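# Lavender case on checked cloth, gold bar on top

## Task

Put the lavender case in the centre of the checked cloth, then rest the gold bar on the case with its stamped side facing up; at the end the robot must touch neither the case nor the bar.

## Robot and tools

Robot: two arms, left_arm and right_arm, each ending in a five-fingered hand. The right arm has a right hand and the left arm a left hand (its mirror image). Bases sit near (-0.035, +0.236, 0) m for left_arm and (+0.015, -0.328, 0) m for right_arm. A camera stand is fixed behind the arms. Objects may get an occasional small push from outside.

Scene frame: origin at table-top height, halfway between the nominal bases. +x points out over the table, +z up, and left_arm is on the +y side. Arm names do not match image left and right. Printed positions and orientations can be off by a few cm, more at long reach.

Hand point: a spot 0.05 m in front of the palm and 0.15 m from the wrist face along the fingers. Its +z runs along straight fingers, +y out of the palm, and +x across the palm away from the thumb (toward the thumb on the left hand). Straight fingertips reach 0.06-0.07 m past it along +z, and the finger line lies 0.06 m behind it (-y). A wrist bracket on the little-finger side can collide with things. Arms track commands loosely: resting 1-3 cm (sometimes 5 cm) low or short is normal, and a loaded elbow may sag.

A ROW is 28 numbers, each in [-1, 1]. It is always a single list for both arms: left dx, dy, dz, rx, ry, rz, then left little, ring, middle, index, thumb_bend, thumb_turn, force_limit, speed, then the same 14 for the right arm. The six pose numbers are offsets, not poses. They count from that arm's Hand target at the start of the action or move, along the Hand target's own axes. 1.0 means 0.6 m of travel or 180 degrees of turn. rx, ry, rz form one rotation vector. All zeros re-commands the current Hand target; repeating an offset moves the arm further. The controller limits commanded orientation to within 40 degrees of the measured one.

Hand numbers are absolute targets, not offsets. Fingers and thumb_bend: -1 straight, +1 curled. thumb_turn: -1 beside the palm, +1 across it opposite the fingers. With the thumb turned in, the hand can grip items about 0.035-0.065 m thick, or a handle down to about 0.025 m. force_limit maps -1 to about 0 N and +1 to 10 N at the fingertip (15 N for the two thumb motors). speed goes from almost zero at -1 to full at +0.48 and above; at full speed a full stroke takes 0.49 s. For a gentle grip, close with speed at -0.94 or below. A motor starts only if its target changes by at least 0.002. To leave a hand unchanged, resend its last eight sent numbers. If nothing has been sent yet this scene, send hand_measured, hand_force_limit and hand_speed. To squeeze harder, raise force_limit and send a target more closed than hand_measured. To loosen, send one more open.

Tools:
- execute_actions(actions, cameras): actions is a list of actions. Each action is a table of up to 15 rows, one per 1/30 s step; a short table repeats its last row to fill 15. Every row counts from the pose at the start of its action. cameras lists camera names, ["all"] or []. By default you get images only when actions is empty.
- move(target, speed, blend, blocking, cameras): takes one 28-number row or a list of up to 15 rows. Every row counts from the same starting Hand targets, not from the previous row. speed is in m/s, 0.002 to 4.3, default 0.25; turn rate is up to twice that in rad/s. Give one value, or one per target. blend, in metres, rounds corners in a list; 0 means stop at each target. Paths are straight, end together and last at least 0.5 s. A path over 10 s is cut short. There is no collision avoidance, and faster moves lag and hit harder. Avoid paths near an arm's own base, which can flip its shoulder. blocking=false returns early while the move continues.
- wait(seconds 0-10, cameras): lets time pass while holding the last commands; it returns early if a move ends.
- stop(cameras): brakes a running move.
- zoom_image(camera: cam_high or cam_low, region [x0, y0, x1, y1] pixels, at most 504 by 504): magnifies the latest image. Both cameras are 896x504.
- show_instructions(): displays the reference pages.
- finished_scene(scene): ends the current scene for good. The goal must still hold with the robot gone.

Results: end_effector_position (m) and end_effector_quat_wxyz in the scene frame, and Hand target (the next offsets count from it). hand_measured, hand_stopped_by (moving, target, force, stalled, fault) and hand_load_n are each six values in motor order. A load near 0 after grasping means the grip was lost. Joint velocities may read "within noise". Joint torques include gravity and a per-unit offset; numbers 3 and 4 wrap at ±28 N m. Runs of actions also list hand positions at some steps. A move adds a "move:" line: done, off_target, moving, held or fault, plus limits=paced (pose clipped) or limits=held (steps withheld). done means within 10 mm and 2 degrees. Neither done nor off_target tells you whether there is contact.

Avoid: dropping or tossing objects, letting go while they move, slamming or hard pushing (an arm that is blocked keeps pushing, so command it back past its hand point), the hands or arms pressing on each other, and closing one hand on the other's fingers. Do not overload fingers with force, twist or fast-swung loads. Never let anything leave the table. Joint ranges (rad): waist ±2.880, shoulder 0 to 3.142, elbow 0 to 3.019, wrist pitch -1.693 to 1.571, wrist yaw ±1.571, wrist roll ±2.094. Long holding, stretched arms or pushing at unreachable poses heat motors: MOTOR HOT shows at 85 °C, and at 100 °C that arm goes limp for 30 s or more.

Each tool is called as name(argument=value, ...) on one line, values as JSON.

Reference images:

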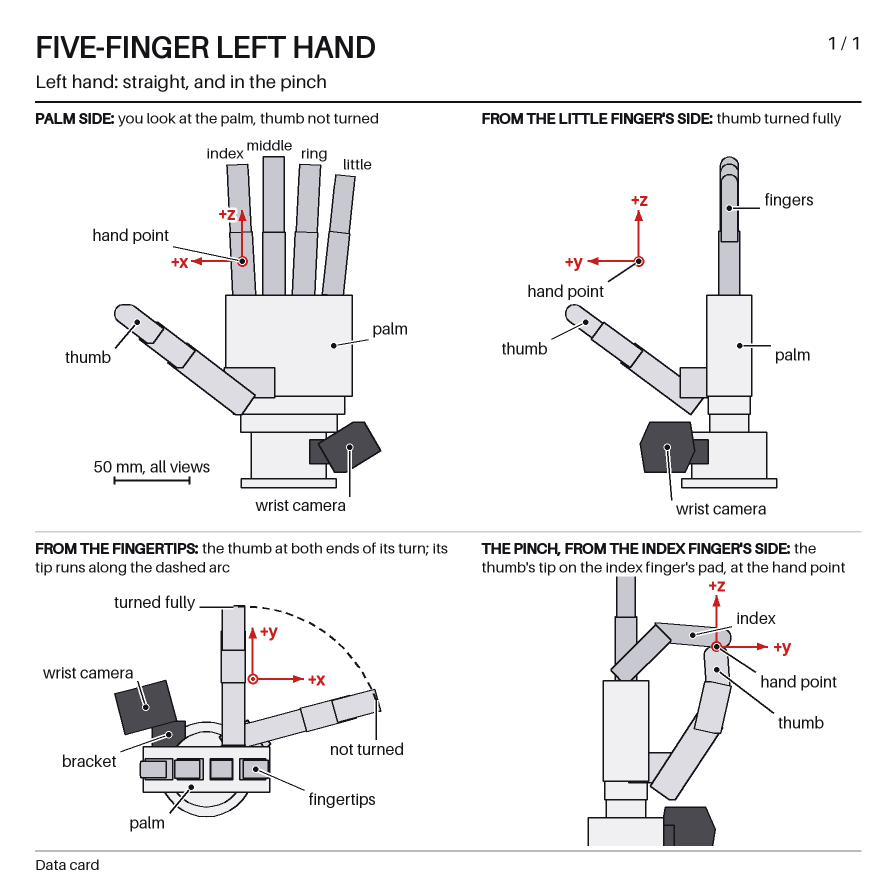

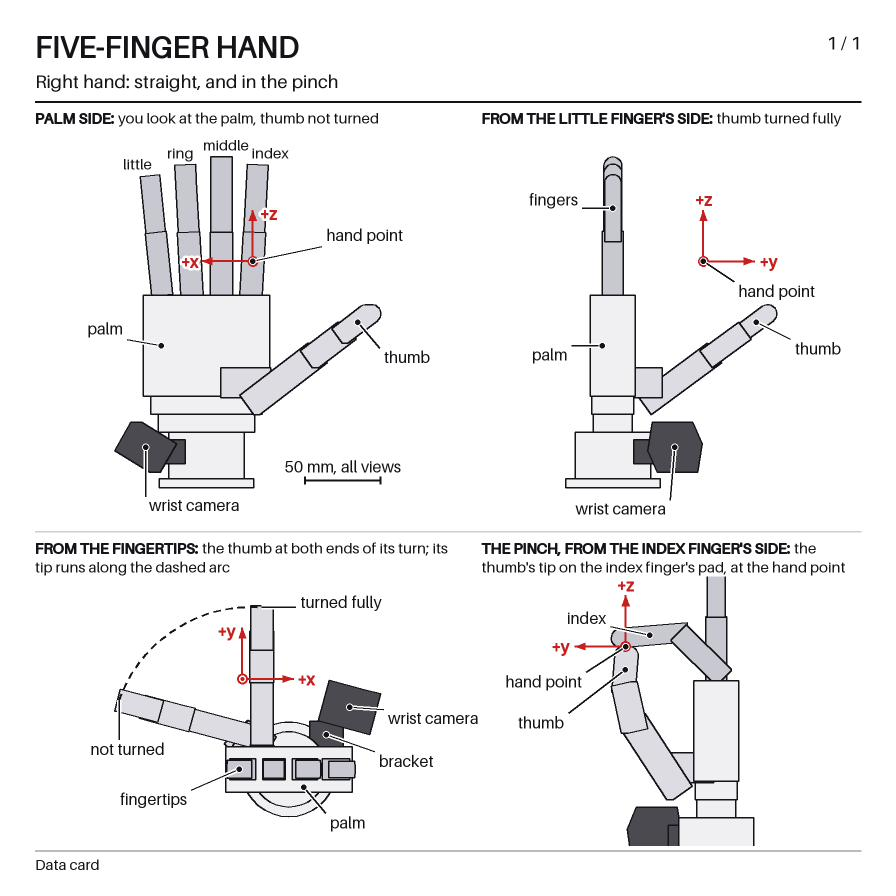

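## Session

execute_actions(actions=[])

Scene clock: 0.00 s.
left_arm: end_effector_position=(+0.3267, -0.0817, +0.2432) hand_measured=(-1.000, -1.000, -1.000, -1.000, -1.000, -1.000) hand_load_n=(-0.5, +0.0, +0.0, +0.0, +0.0, +0.0) hand_stopped_by=(target, target, target, target, target, target) hand_force_limit=0.00 hand_speed=-0.80 end_effector_quat_wxyz=(+0.408, +0.274, +0.867, -0.088) | right_arm: end_effector_position=(+0.4235, -0.4660, +0.1781) hand_measured=(-1.000, -1.000, -1.000, -1.000, -1.000, -1.000) hand_load_n=(+0.0, +0.0, +0.0, +0.0, +0.0, +0.0) hand_stopped_by=(target, target, target, target, target, target) hand_force_limit=0.00 hand_speed=-0.80 end_effector_quat_wxyz=(+0.177, +0.969, -0.040, +0.167)
Joint positions: left_arm=[-0.949 1.197 1.018 -0.579 -0.326 1.368] | right_arm=[-0.022 1.318 1.041 -0.945 0.354 -1.583]
Joint velocities: within noise
Joint torques (N m): no reading
Heat: left arm: hottest wrist yaw 33 °C; right arm: hottest shoulder 35 °C.
Hand target: left_arm +0.3308, -0.0876, +0.2572; +0.419, +0.269, +0.862, -0.097 | right_arm +0.4312, -0.4663, +0.1866; +0.177, +0.967, -0.042, +0.177

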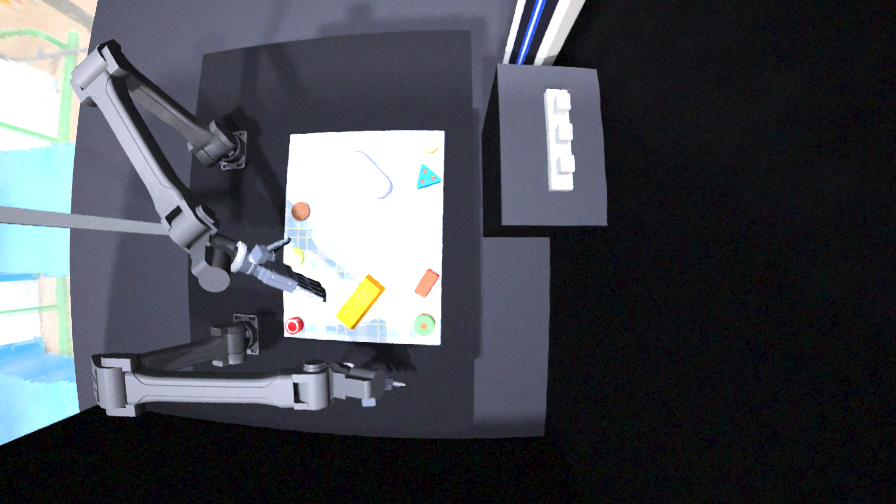

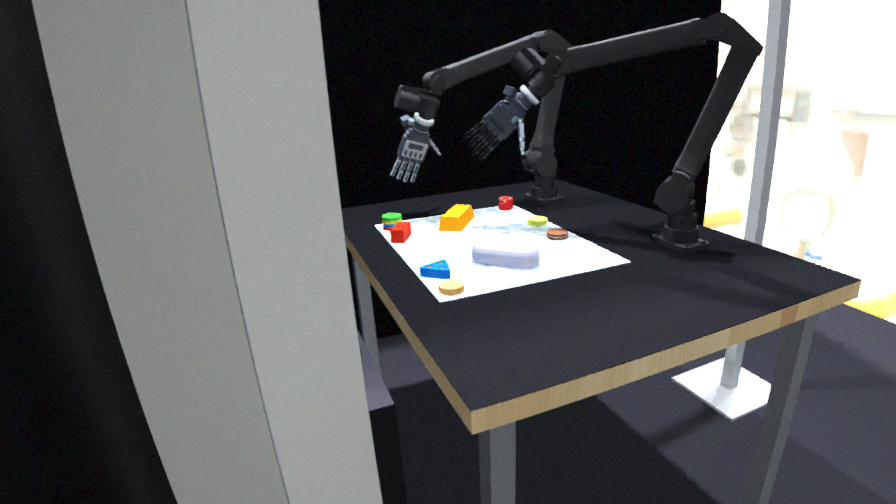

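zoom_image(camera="cam_high", region=[260, 110, 480, 360])

zoom_image(camera="cam_low", region=[360, 170, 640, 310])

Scaled by 2.016 from the camera's 896x504 image, which has a finer 1280x720 frame.

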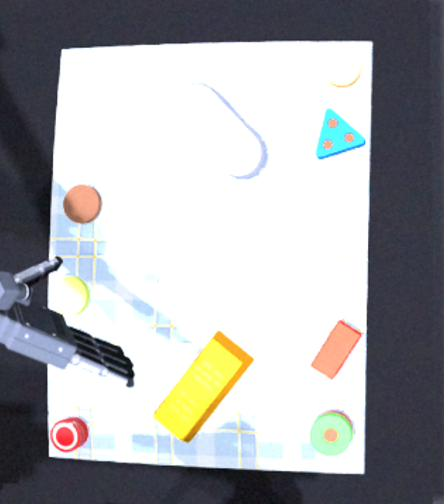

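Scaled by 1.800 from the camera's 896x504 image, which has a finer 1280x720 frame.

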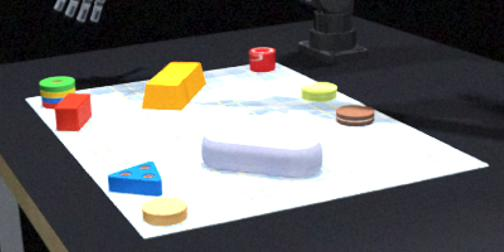

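zoom_image(camera="cam_high", region=[330, 265, 400, 335])

zoom_image(camera="cam_high", region=[330, 130, 410, 210])

zoom_image(camera="cam_low", region=[420, 190, 560, 290])

zoom_image(camera="cam_high", region=[180, 220, 440, 440])

Scaled by 7.200 from the camera's 896x504 image, which has a finer 1280x720 frame.

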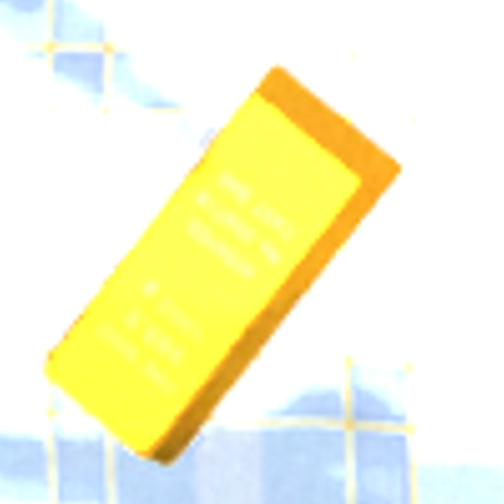

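Scaled by 6.300 from the camera's 896x504 image, which has a finer 1280x720 frame.

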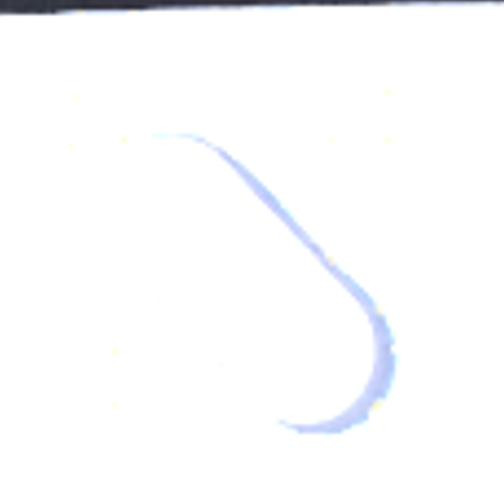

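Scaled by 3.600 from the camera's 896x504 image, which has a finer 1280x720 frame.

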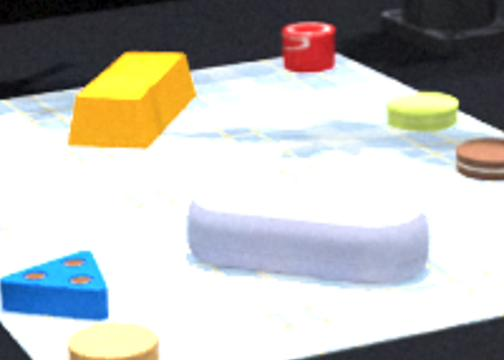

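Scaled by 1.938 from the camera's 896x504 image, which has a finer 1280x720 frame.

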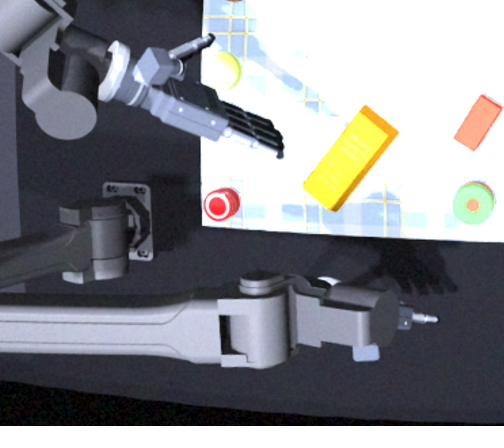

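move(target=[[0.311,0.583,-0.442,-0.2269,-0.1156,-0.6973,-1,-1,-1,-1,-1,1,0,0,-0.016,-0.216,-0.2075,0.3237,-0.0478,0.2735,-1,-1,-1,-1,-1,1,0,0],[0.311,0.583,-0.442,-0.2269,-0.1156,-0.6973,-1,-1,-1,-1,-1,1,0,0,-0.106,-0.943,-0.345,0.3237,-0.0478,0.2735,-1,-1,-1,-1,-1,1,0,0]], speed=0.35, blend=0.03, cameras=["all"])

Scene clock: 195.27 s.
left_arm: end_effector_position=(+0.2413, +0.3744, +0.2734) hand_measured=(-1.000, -1.000, -1.000, -1.000, -1.000, +1.000) hand_load_n=(+0.0, -0.5, +0.0, +0.0, +0.0, +0.0) hand_stopped_by=(target, target, target, target, target, target) hand_force_limit=0.00 hand_speed=0.00 end_effector_quat_wxyz=(-0.261, +0.773, -0.548, +0.187) | right_arm: end_effector_position=(+0.3708, +0.1203, +0.1401) hand_measured=(-1.000, -1.000, -1.000, -1.000, -1.000, +1.000) hand_load_n=(+0.0, -0.5, +0.0, +0.0, +0.0, +0.0) hand_stopped_by=(target, target, target, target, target, target) hand_force_limit=0.00 hand_speed=0.00 end_effector_quat_wxyz=(-0.370, +0.848, -0.345, +0.155)
Joint positions: left_arm=[0.633 0.859 1.023 -1.102 0.177 0.232] | right_arm=[0.872 1.496 1.102 -0.353 0.055 0.041]
Joint torques (N m): left_arm=[0.21 -4.48 15.43 1.62 0.27 0.04] | right_arm=[-0.09 -10.75 10.85 2.07 0.01 0]
Heat: left arm: hottest elbow 40 °C; right arm: hottest elbow 43 °C.
Hand target: left_arm +0.2498, +0.3803, +0.3006; -0.280, +0.770, -0.539, +0.196 | right_arm +0.3852, +0.1371, +0.1596; -0.390, +0.837, -0.347, +0.161
Off the commanded pose: left_arm 0.029 m, 3 deg | right_arm 0.030 m, 3 deg.
move: off_target (left_arm, right_arm)

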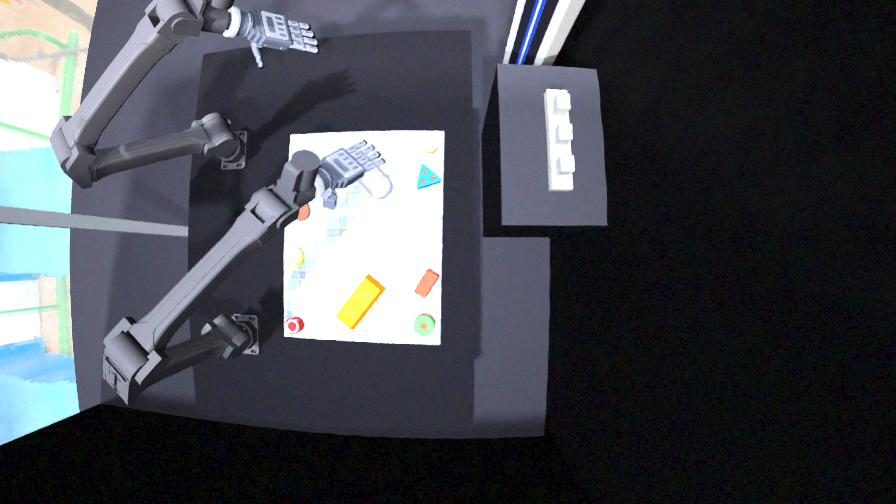

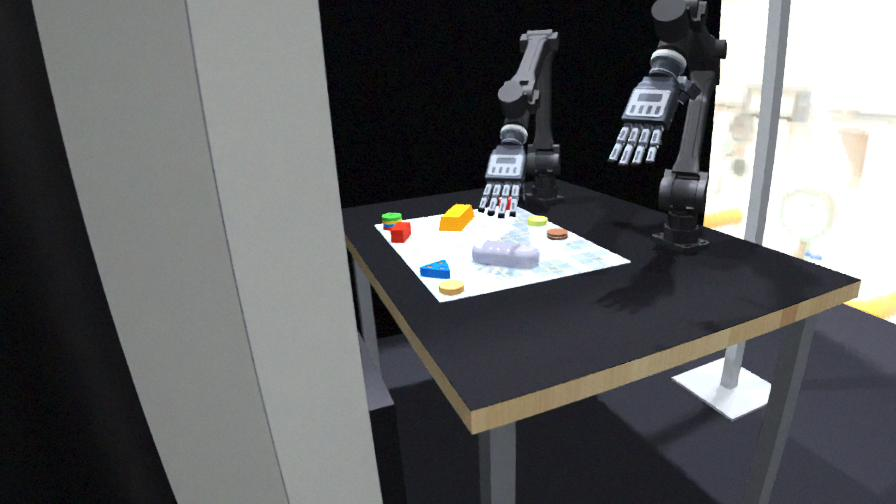

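zoom_image(camera="cam_high", region=[280, 110, 430, 230])

zoom_image(camera="cam_low", region=[420, 120, 600, 300])

Scaled by 3.360 from the camera's 896x504 image, which has a finer 1280x720 frame.

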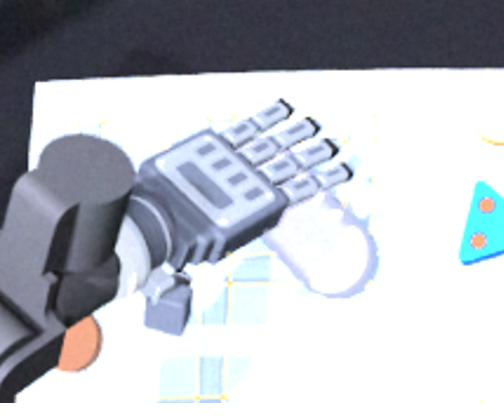

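Scaled by 2.800 from the camera's 896x504 image, which has a finer 1280x720 frame.

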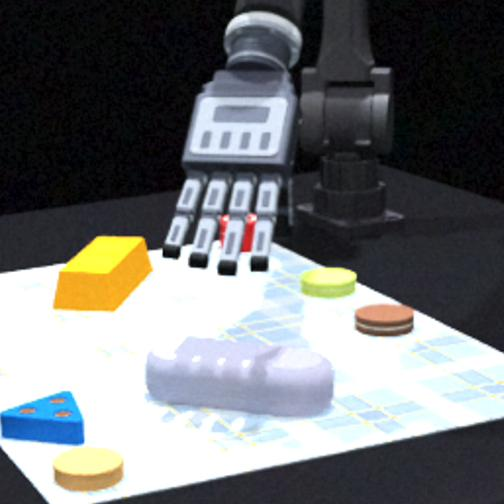

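move(target=[0,0,0,0,0,0,-1,-1,-1,-1,-1,1,0,0,0.0182,0.087,0.1027,0,0,0,-1,-1,-1,-1,-1,1,0,0], speed=0.2, cameras=["all"])

zoom_image(camera="cam_low", region=[420, 120, 600, 300])

zoom_image(camera="cam_high", region=[280, 110, 430, 230])

Scene clock: 231.73 s.
left_arm: end_effector_position=(+0.2413, +0.3744, +0.2734) hand_measured=(-1.000, -1.000, -1.000, -1.000, -1.000, +1.000) hand_load_n=(+0.0, -0.5, +0.0, -0.5, +0.0, +0.0) hand_stopped_by=(target, target, target, target, target, target) hand_force_limit=0.00 hand_speed=0.00 end_effector_quat_wxyz=(-0.261, +0.773, -0.548, +0.187) | right_arm: end_effector_position=(+0.3918, +0.1424, +0.0800) hand_measured=(-1.000, -1.000, -1.000, -1.000, -1.000, +1.000) hand_load_n=(+0.0, +0.0, +0.0, +0.0, +0.0, +0.0) hand_stopped_by=(target, target, target, target, target, target) hand_force_limit=0.00 hand_speed=0.00 end_effector_quat_wxyz=(-0.386, +0.841, -0.344, +0.156)
Joint positions: left_arm=[0.633 0.859 1.023 -1.102 0.177 0.232] | right_arm=[0.866 1.633 1.071 -0.15 0.043 0.041]
Joint torques (N m): left_arm=[0.21 -4.72 15.41 1.66 0.27 0.03] | right_arm=[-0.62 -13.51 7.31 2.52 -0.19 -0.19]
Heat: left arm: hottest elbow 46 °C; right arm: hottest elbow 46 °C.
Hand target: left_arm +0.2498, +0.3803, +0.3006; -0.280, +0.770, -0.539, +0.196 | right_arm +0.4025, +0.1392, +0.0800; -0.391, +0.837, -0.347, +0.161
Off the commanded pose: left_arm 0.029 m, 3 deg | right_arm 0.011 m, 1 deg.
move: off_target (left_arm, right_arm)

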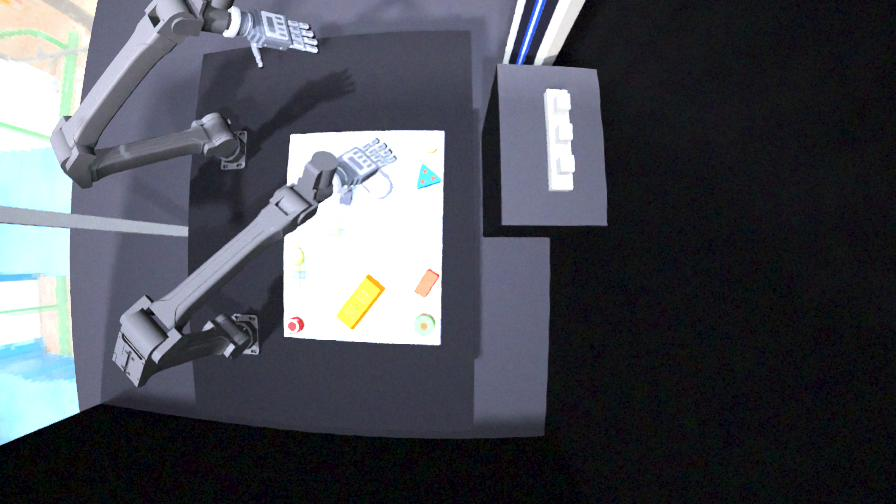

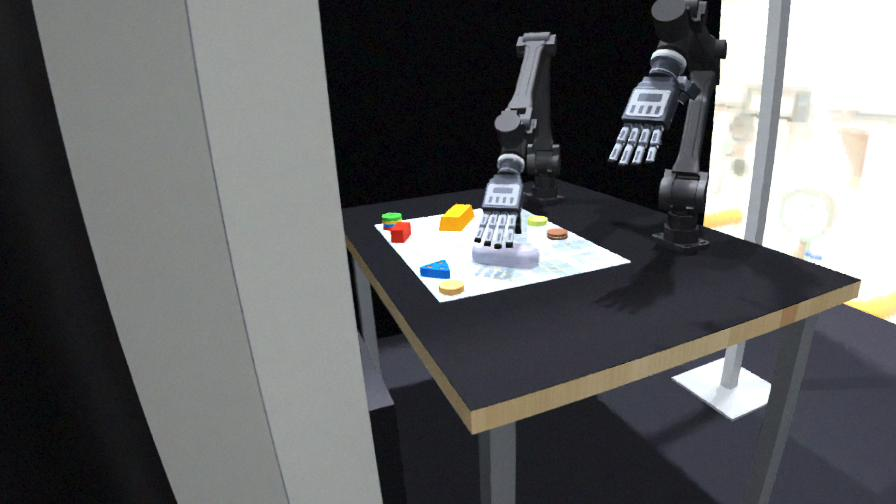

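Scaled by 2.800 from the camera's 896x504 image, which has a finer 1280x720 frame.

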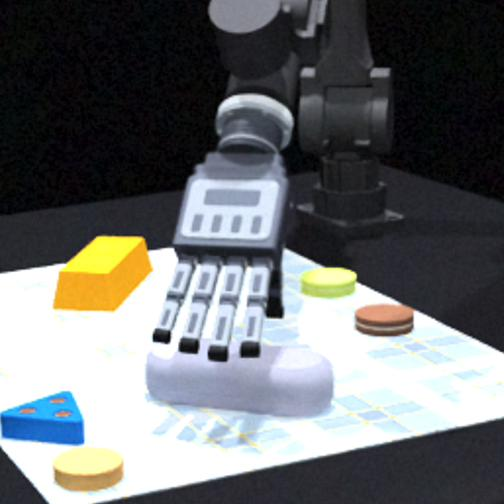

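Scaled by 3.360 from the camera's 896x504 image, which has a finer 1280x720 frame.

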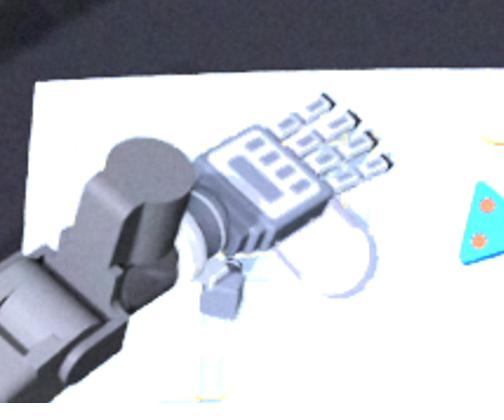

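move(target=[0,0,0,0,0,0,-1,-1,-1,-1,-1,1,0,0,0.0077,0.0533,0.027,0,0,0,-1,-1,-1,-1,-1,1,0,0], speed=0.15, cameras=["all"])

zoom_image(camera="cam_low", region=[420, 120, 600, 300])

zoom_image(camera="cam_high", region=[280, 110, 430, 230])

Scene clock: 255.30 s.
left_arm: end_effector_position=(+0.2413, +0.3744, +0.2734) hand_measured=(-1.000, -1.000, -1.000, -1.000, -1.000, +1.000) hand_load_n=(+0.0, +0.0, +0.0, +0.0, +0.0, +0.0) hand_stopped_by=(target, target, target, target, target, target) hand_force_limit=0.00 hand_speed=0.00 end_effector_quat_wxyz=(-0.261, +0.773, -0.548, +0.187) | right_arm: end_effector_position=(+0.3915, +0.1360, +0.0550) hand_measured=(-1.000, -1.000, -1.000, -1.000, -1.000, +1.000) hand_load_n=(+0.0, +0.0, +0.0, +0.0, +0.0, +0.0) hand_stopped_by=(target, target, target, target, target, target) hand_force_limit=0.00 hand_speed=0.00 end_effector_quat_wxyz=(-0.394, +0.837, -0.344, +0.158)
Joint positions: left_arm=[0.633 0.859 1.023 -1.102 0.177 0.232] | right_arm=[0.858 1.657 1.013 -0.05 0.037 0.039]
Joint torques (N m): left_arm=[-0.03 -4.72 15.42 1.7 0.26 0.04] | right_arm=[-1.14 -11.99 6.61 2.54 -0.21 -0.18]
Heat: left arm: hottest elbow 47 °C; right arm: hottest elbow 42 °C.
Hand target: left_arm +0.2498, +0.3803, +0.3006; -0.280, +0.770, -0.539, +0.196 | right_arm +0.3999, +0.1302, +0.0452; -0.391, +0.837, -0.347, +0.161
Off the commanded pose: left_arm 0.029 m, 3 deg | right_arm 0.014 m, 1 deg.
move: off_target (left_arm, right_arm)

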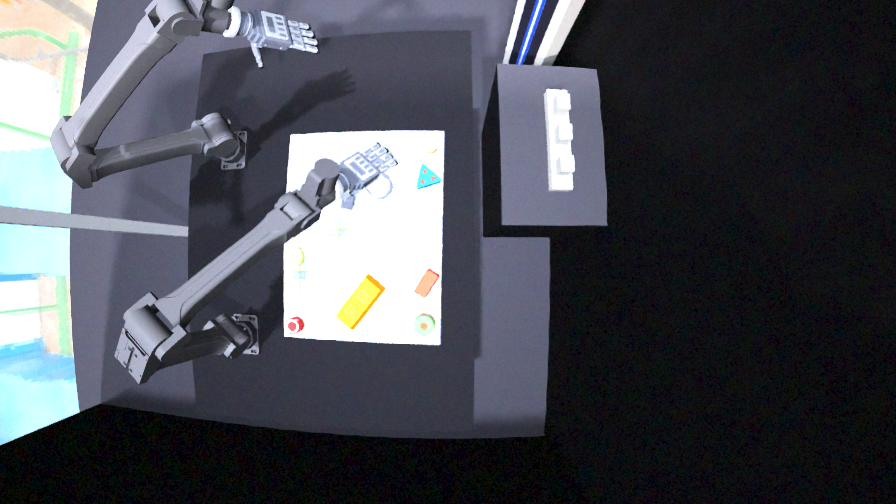

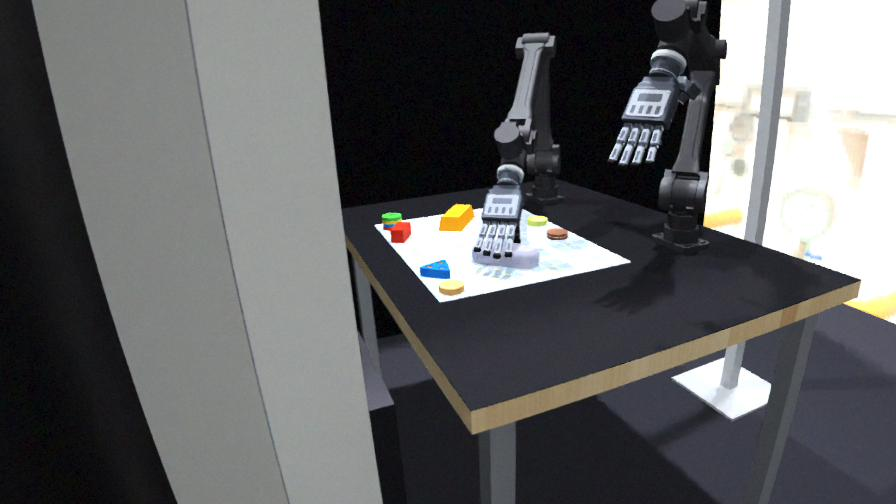

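Scaled by 2.800 from the camera's 896x504 image, which has a finer 1280x720 frame.

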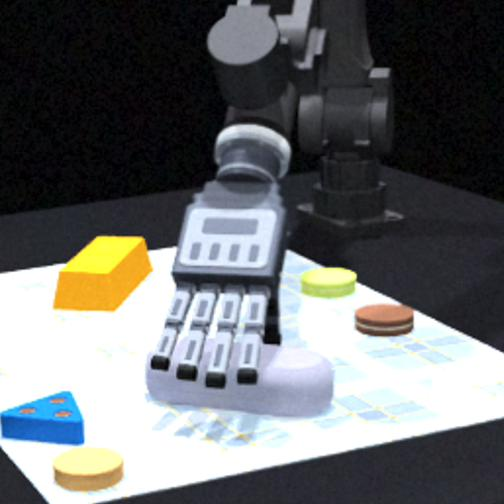

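Scaled by 3.360 from the camera's 896x504 image, which has a finer 1280x720 frame.

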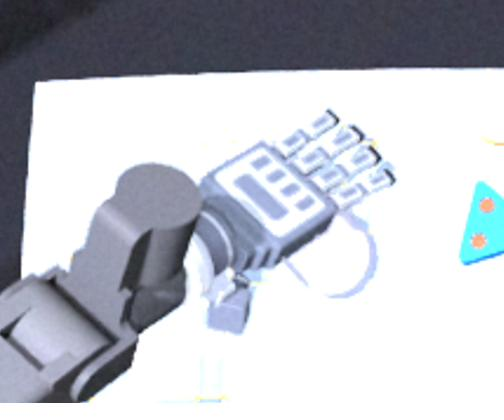

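move(target=[0,0,0,0,0,0,-1,-1,-1,-1,-1,1,0,0,0.0095,0.0428,0.0112,0,0,0,-1,-1,-1,-1,-1,1,0,0], speed=0.15, cameras=["all"])

zoom_image(camera="cam_low", region=[440, 190, 560, 290])

zoom_image(camera="cam_high", region=[280, 110, 430, 230])

Scene clock: 265.43 s.
left_arm: end_effector_position=(+0.2413, +0.3744, +0.2734) hand_measured=(-1.000, -1.000, -1.000, -1.000, -1.000, +1.000) hand_load_n=(+0.0, +0.0, +0.0, +0.0, +0.0, +0.0) hand_stopped_by=(target, target, target, target, target, target) hand_force_limit=0.00 hand_speed=0.00 end_effector_quat_wxyz=(-0.261, +0.773, -0.548, +0.187) | right_arm: end_effector_position=(+0.3884, +0.1243, +0.0315) hand_measured=(-1.000, -1.000, -1.000, -1.000, -1.000, +1.000) hand_load_n=(+0.0, +0.0, +0.0, +0.0, +0.0, +0.0) hand_stopped_by=(target, target, target, target, target, target) hand_force_limit=0.00 hand_speed=0.00 end_effector_quat_wxyz=(-0.395, +0.837, -0.344, +0.159)
Joint positions: left_arm=[0.633 0.859 1.023 -1.102 0.177 0.232] | right_arm=[0.846 1.675 0.957 0.026 0.029 0.032]
Joint torques (N m): left_arm=[0.09 -4.6 15.43 1.68 0.27 0.02] | right_arm=[-1.32 -11.93 6.2 2.47 -0.18 -0.15]
Heat: left arm: hottest elbow 48 °C; right arm: hottest elbow 42 °C.
Hand target: left_arm +0.2498, +0.3803, +0.3006; -0.280, +0.770, -0.539, +0.196 | right_arm +0.3959, +0.1181, +0.0211; -0.390, +0.837, -0.347, +0.161
Off the commanded pose: left_arm 0.029 m, 3 deg | right_arm 0.014 m, 1 deg.
move: off_target (left_arm, right_arm)

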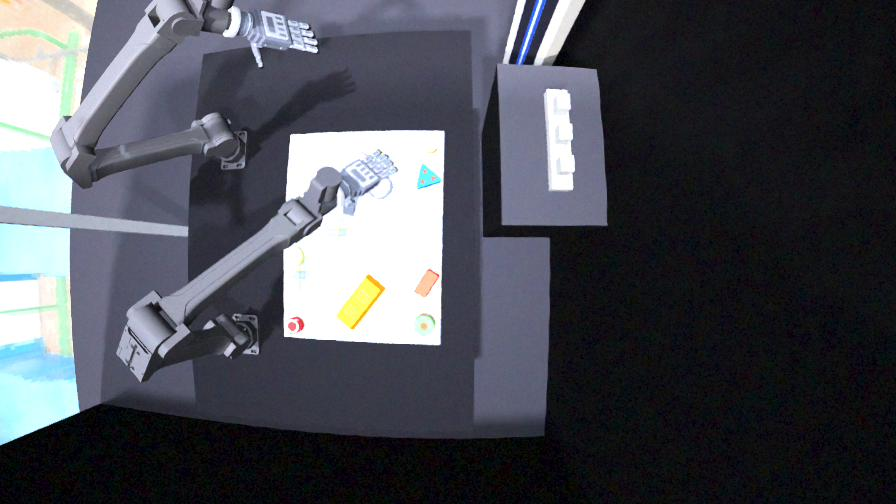

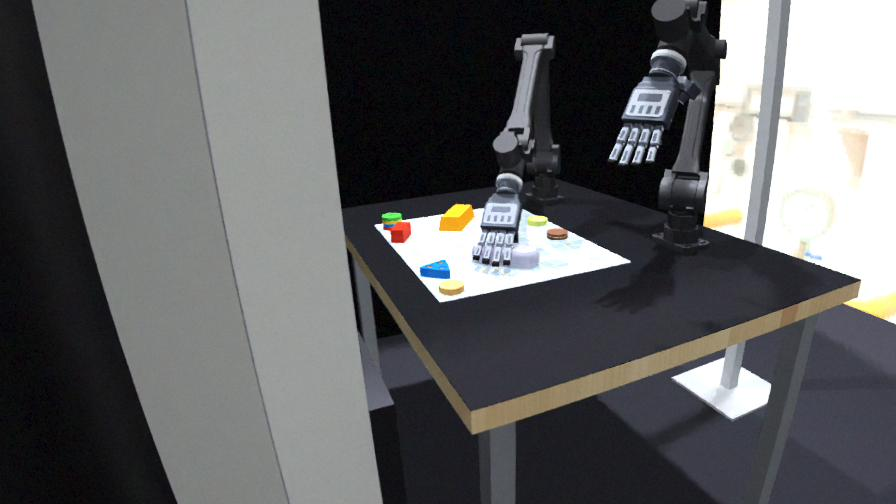

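Scaled by 4.200 from the camera's 896x504 image, which has a finer 1280x720 frame.

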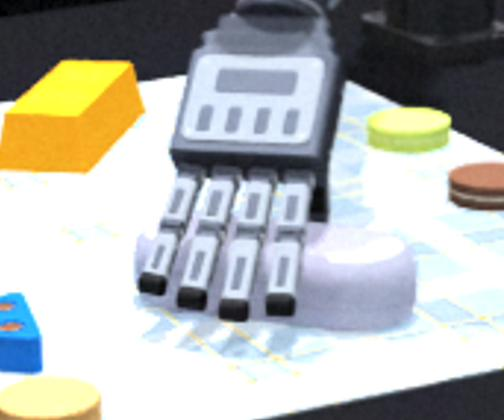

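Scaled by 3.360 from the camera's 896x504 image, which has a finer 1280x720 frame.

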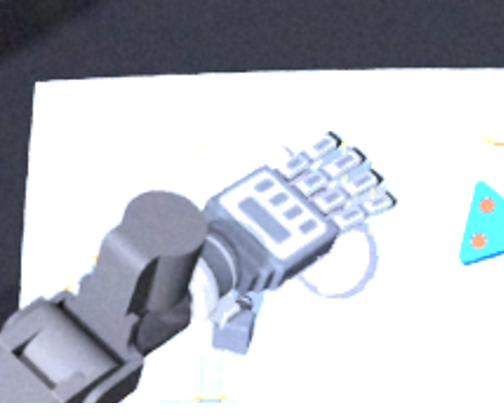

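move(target=[0,0,0,0,0,0,-1,-1,-1,-1,-1,1,0,0,0,0,0,0,0,0,0.4,0.4,0.4,0.4,0.5,1,-0.4,-0.88], speed=0.15, cameras=["all"])

zoom_image(camera="cam_low", region=[440, 190, 560, 290])

zoom_image(camera="cam_high", region=[280, 110, 430, 230])

Scene clock: 289.77 s.
left_arm: end_effector_position=(+0.2413, +0.3744, +0.2734) hand_measured=(-1.000, -1.000, -1.000, -1.000, -1.000, +1.000) hand_load_n=(+0.0, +0.0, +0.0, +0.0, +0.0, +0.0) hand_stopped_by=(target, target, target, target, target, target) hand_force_limit=0.00 hand_speed=0.00 end_effector_quat_wxyz=(-0.261, +0.773, -0.548, +0.187) | right_arm: end_effector_position=(+0.3910, +0.1272, +0.0346) hand_measured=(-0.344, -0.356, -0.512, -0.366, -0.678, +1.000) hand_load_n=(+4.5, +3.0, +0.5, +2.0, +8.5, +4.0) hand_stopped_by=(force, force, force, force, force, target) hand_force_limit=-0.40 hand_speed=-0.88 end_effector_quat_wxyz=(-0.402, +0.833, -0.343, +0.161)
Joint positions: left_arm=[0.633 0.859 1.023 -1.102 0.177 0.232] | right_arm=[0.846 1.675 0.957 0.044 0.028 0.031]
Joint torques (N m): left_arm=[-0.03 -4.84 15.42 1.65 0.27 0.04] | right_arm=[-1.79 -10.81 6.17 1.85 -0.15 -0.18]
Heat: left arm: hottest elbow 48 °C; right arm: hottest elbow 40 °C.
Hand target: left_arm +0.2498, +0.3803, +0.3006; -0.280, +0.770, -0.539, +0.196 | right_arm +0.3959, +0.1182, +0.0212; -0.391, +0.837, -0.347, +0.161
Off the commanded pose: left_arm 0.029 m, 3 deg | right_arm 0.017 m, 2 deg.
move: off_target (left_arm, right_arm)

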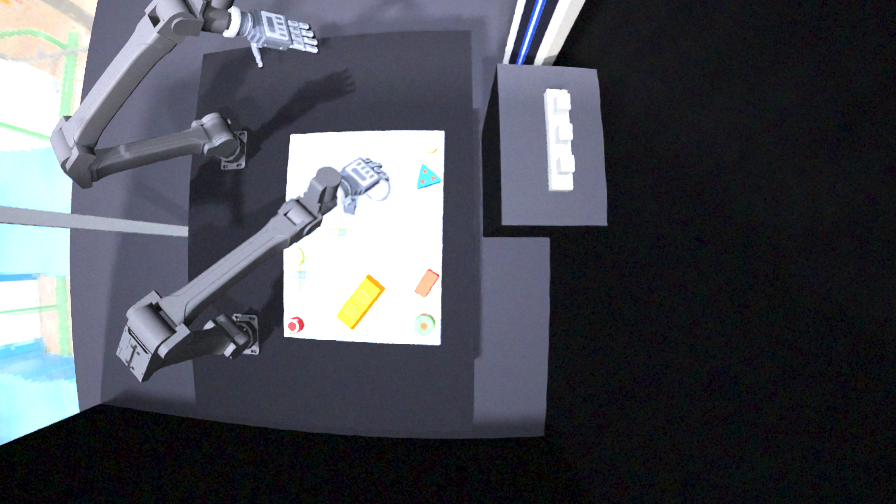

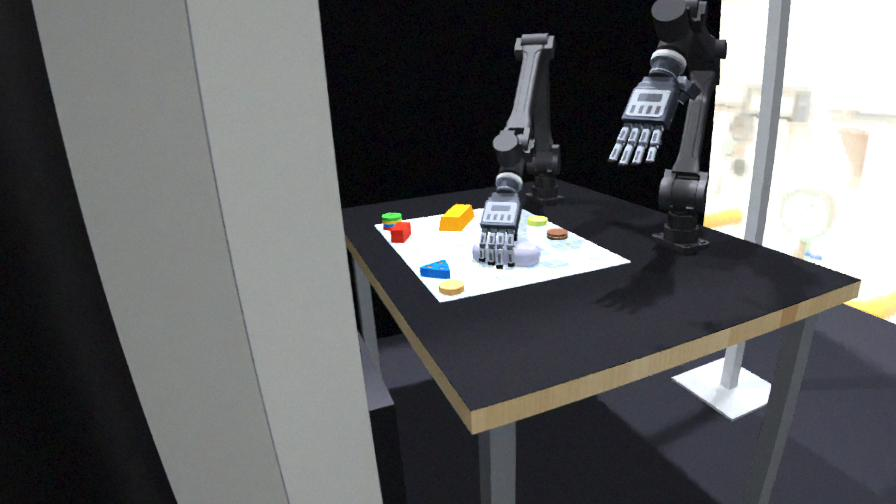

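Scaled by 4.200 from the camera's 896x504 image, which has a finer 1280x720 frame.

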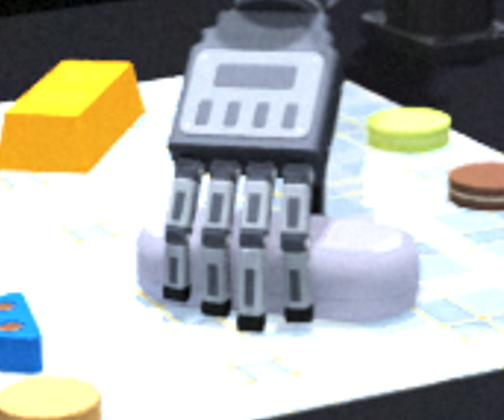

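Scaled by 3.360 from the camera's 896x504 image, which has a finer 1280x720 frame.

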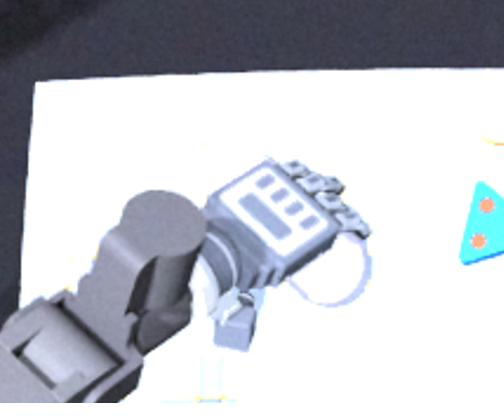

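move(target=[0,0,0,0,0,0,-1,-1,-1,-1,-1,1,0,0,0,0,0,0,0,0,0.45,0.45,0.45,0.45,0.55,1,0.1,-0.9], speed=0.15)

Scene clock: 295.47 s.
left_arm: end_effector_position=(+0.2413, +0.3744, +0.2734) hand_measured=(-1.000, -1.000, -1.000, -1.000, -1.000, +1.000) hand_load_n=(+0.0, +0.0, +0.0, +0.0, +0.0, +0.0) hand_stopped_by=(target, target, target, target, target, target) hand_force_limit=0.00 hand_speed=0.00 end_effector_quat_wxyz=(-0.261, +0.773, -0.548, +0.187) | right_arm: end_effector_position=(+0.3926, +0.1290, +0.0365) hand_measured=(-0.336, -0.340, -0.338, -0.340, -0.680, +1.000) hand_load_n=(+1.0, +3.5, +8.0, +6.5, +15.5, +2.5) hand_stopped_by=(force, force, force, force, force, target) hand_force_limit=0.10 hand_speed=-0.90 end_effector_quat_wxyz=(-0.407, +0.831, -0.342, +0.163)
Joint positions: left_arm=[0.633 0.859 1.023 -1.102 0.177 0.232] | right_arm=[0.846 1.675 0.957 0.055 0.028 0.031]
Joint torques (N m): left_arm=[-0.03 -4.54 15.42 1.66 0.26 0.03] | right_arm=[-1.14 -11.93 6.12 1.29 -0.21 -0.19]
Heat: left arm: hottest elbow 49 °C; right arm: hottest elbow 40 °C.
Hand target: left_arm +0.2498, +0.3803, +0.3006; -0.280, +0.770, -0.539, +0.196 | right_arm +0.3959, +0.1181, +0.0211; -0.390, +0.837, -0.347, +0.161
Off the commanded pose: left_arm 0.029 m, 3 deg | right_arm 0.019 m, 2 deg.
move: off_target (left_arm, right_arm)

move(target=[[0,0,0,0,0,0,-1,-1,-1,-1,-1,1,0,0,0,-0.1277,-0.1072,0,0,0,0.45,0.45,0.45,0.45,0.55,1,0.1,-0.9],[0,0,0,0,0,0,-1,-1,-1,-1,-1,1,0,0,0.165,0.0087,-0.2697,0,0,0,0.45,0.45,0.45,0.45,0.55,1,0.1,-0.9]], speed=0.15, blend=0.03, cameras=["all"])

zoom_image(camera="cam_low", region=[420, 150, 580, 290])

zoom_image(camera="cam_high", region=[280, 150, 430, 270])

Scene clock: 314.00 s.
left_arm: end_effector_position=(+0.2413, +0.3744, +0.2734) hand_measured=(-1.000, -1.000, -1.000, -1.000, -1.000, +1.000) hand_load_n=(+0.0, -0.5, +0.0, +0.0, +0.0, +0.0) hand_stopped_by=(target, target, target, target, target, target) hand_force_limit=0.00 hand_speed=0.00 end_effector_quat_wxyz=(-0.261, +0.773, -0.548, +0.187) | right_arm: end_effector_position=(+0.3748, -0.0378, +0.1163) hand_measured=(-0.336, -0.340, -0.338, -0.340, -0.680, +1.000) hand_load_n=(+0.5, +3.0, +6.0, +6.0, +16.0, +2.0) hand_stopped_by=(force, force, force, force, force, target) hand_force_limit=0.10 hand_speed=-0.90 end_effector_quat_wxyz=(-0.389, +0.838, -0.348, +0.157)
Joint positions: left_arm=[0.633 0.859 1.023 -1.102 0.177 0.232] | right_arm=[0.57 1.243 0.77 -0.246 -0.176 -0.143]
Joint torques (N m): left_arm=[-0.09 -4.72 15.43 1.65 0.27 0.03] | right_arm=[-1.14 -8.76 7.32 1.37 -0.27 -0.16]
Heat: left arm: hottest elbow 49 °C; right arm: hottest elbow 40 °C.
Hand target: left_arm +0.2498, +0.3803, +0.3006; -0.280, +0.770, -0.539, +0.196 | right_arm +0.3760, -0.0419, +0.1212; -0.391, +0.837, -0.347, +0.161
Off the commanded pose: left_arm 0.029 m, 3 deg | right_arm 0.006 m, 1 deg.
move: off_target (left_arm)

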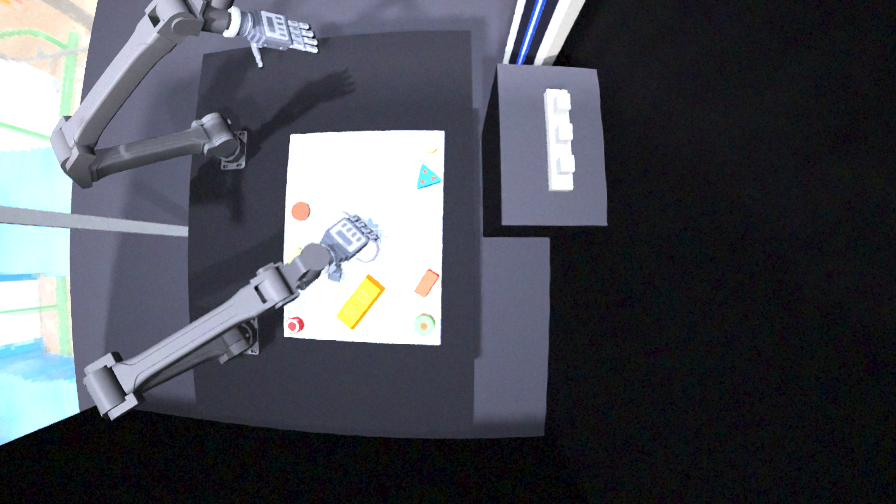

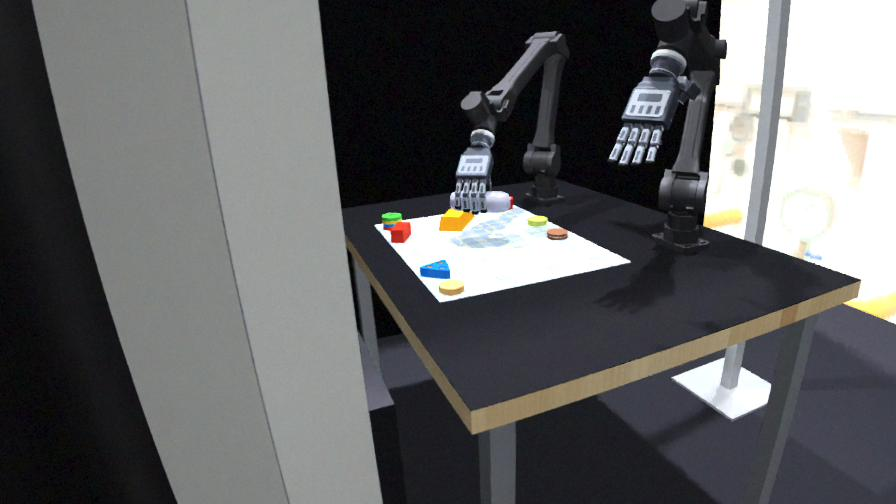

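Scaled by 3.150 from the camera's 896x504 image, which has a finer 1280x720 frame.

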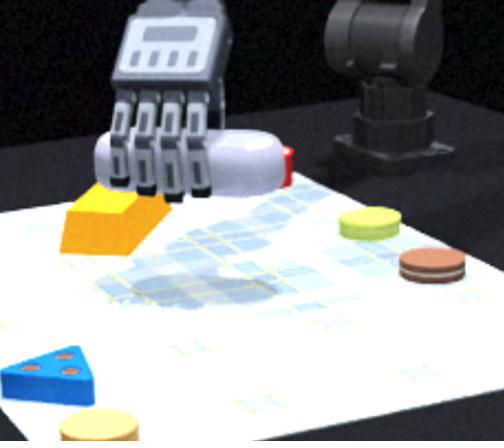

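Scaled by 3.360 from the camera's 896x504 image, which has a finer 1280x720 frame.

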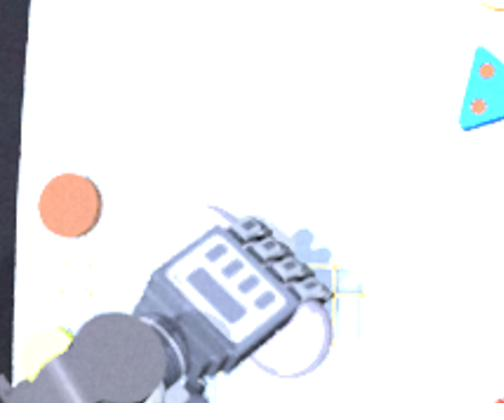

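move(target=[0,0,0,0,0,0,-1,-1,-1,-1,-1,1,0,0,-0.0058,0.1025,0.0907,0,0,0,0.45,0.45,0.45,0.45,0.55,1,0.1,-0.9], speed=0.08, cameras=["all"])

zoom_image(camera="cam_low", region=[420, 150, 580, 290])

zoom_image(camera="cam_high", region=[280, 150, 430, 270])

Scene clock: 326.43 s.
left_arm: end_effector_position=(+0.2413, +0.3744, +0.2734) hand_measured=(-1.000, -1.000, -1.000, -1.000, -1.000, +1.000) hand_load_n=(+0.0, +0.0, +0.0, +0.0, +0.0, +0.0) hand_stopped_by=(target, target, target, target, target, target) hand_force_limit=0.00 hand_speed=0.00 end_effector_quat_wxyz=(-0.261, +0.773, -0.548, +0.187) | right_arm: end_effector_position=(+0.3719, -0.0400, +0.0402) hand_measured=(-0.336, -0.340, -0.338, -0.340, -0.680, +1.000) hand_load_n=(+0.5, +3.0, +6.0, +6.0, +16.0, +2.0) hand_stopped_by=(force, force, force, force, force, target) hand_force_limit=0.10 hand_speed=-0.90 end_effector_quat_wxyz=(-0.387, +0.839, -0.349, +0.158)
Joint positions: left_arm=[0.633 0.859 1.023 -1.102 0.177 0.232] | right_arm=[0.57 1.378 0.65 0.007 -0.174 -0.143]
Joint torques (N m): left_arm=[-0.21 -4.72 15.43 1.7 0.26 0.04] | right_arm=[0.5 -7.24 6.58 2.59 -0.11 -0.16]
Heat: left arm: hottest elbow 49 °C; right arm: hottest elbow 39 °C.
Hand target: left_arm +0.2498, +0.3803, +0.3006; -0.280, +0.770, -0.539, +0.196 | right_arm +0.3750, -0.0380, +0.0391; -0.391, +0.837, -0.347, +0.161
Off the commanded pose: left_arm 0.029 m, 3 deg | right_arm 0.004 m, 1 deg.
move: off_target (left_arm)

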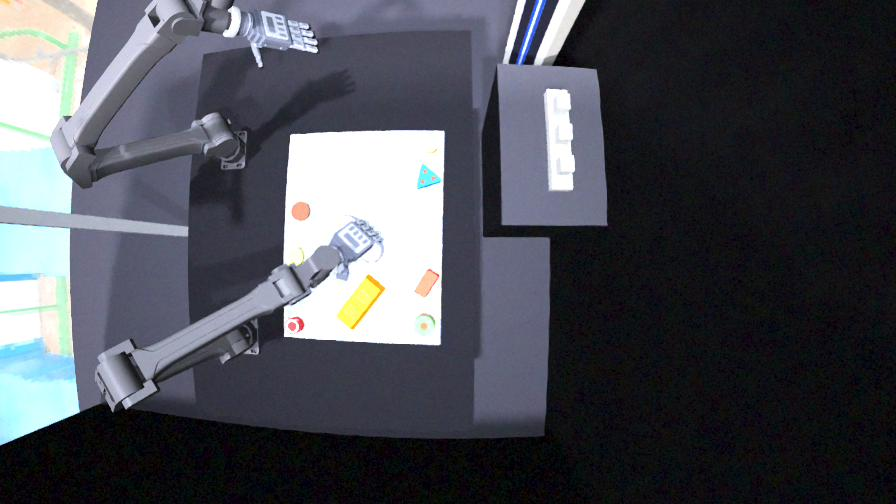

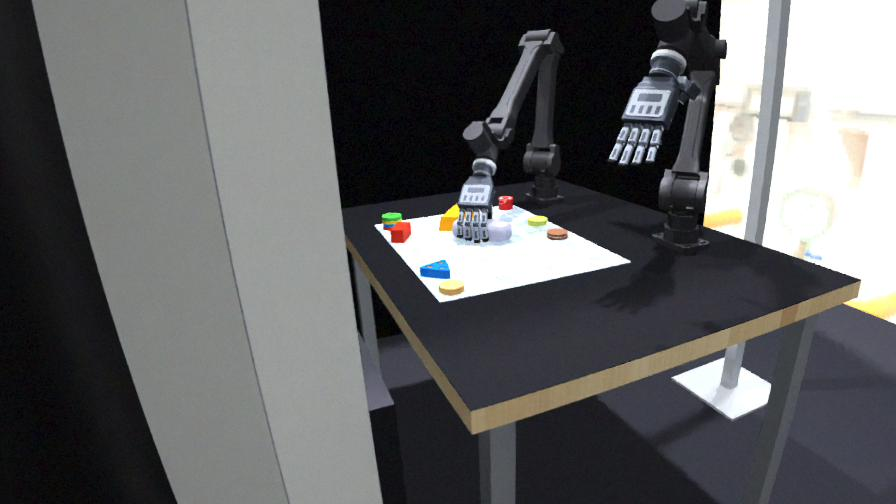

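Scaled by 3.150 from the camera's 896x504 image, which has a finer 1280x720 frame.

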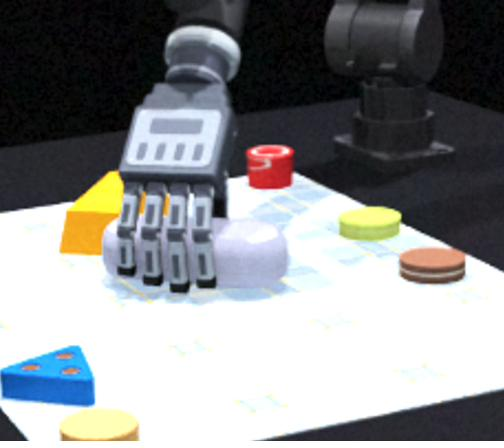

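Scaled by 3.360 from the camera's 896x504 image, which has a finer 1280x720 frame.

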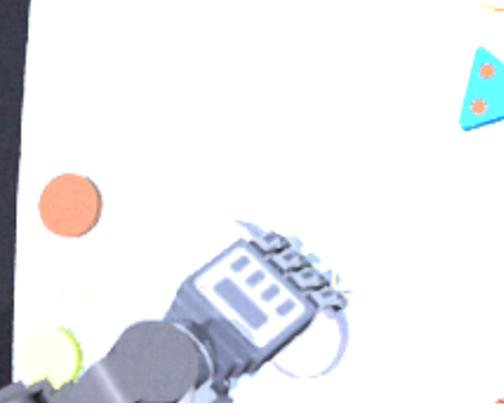

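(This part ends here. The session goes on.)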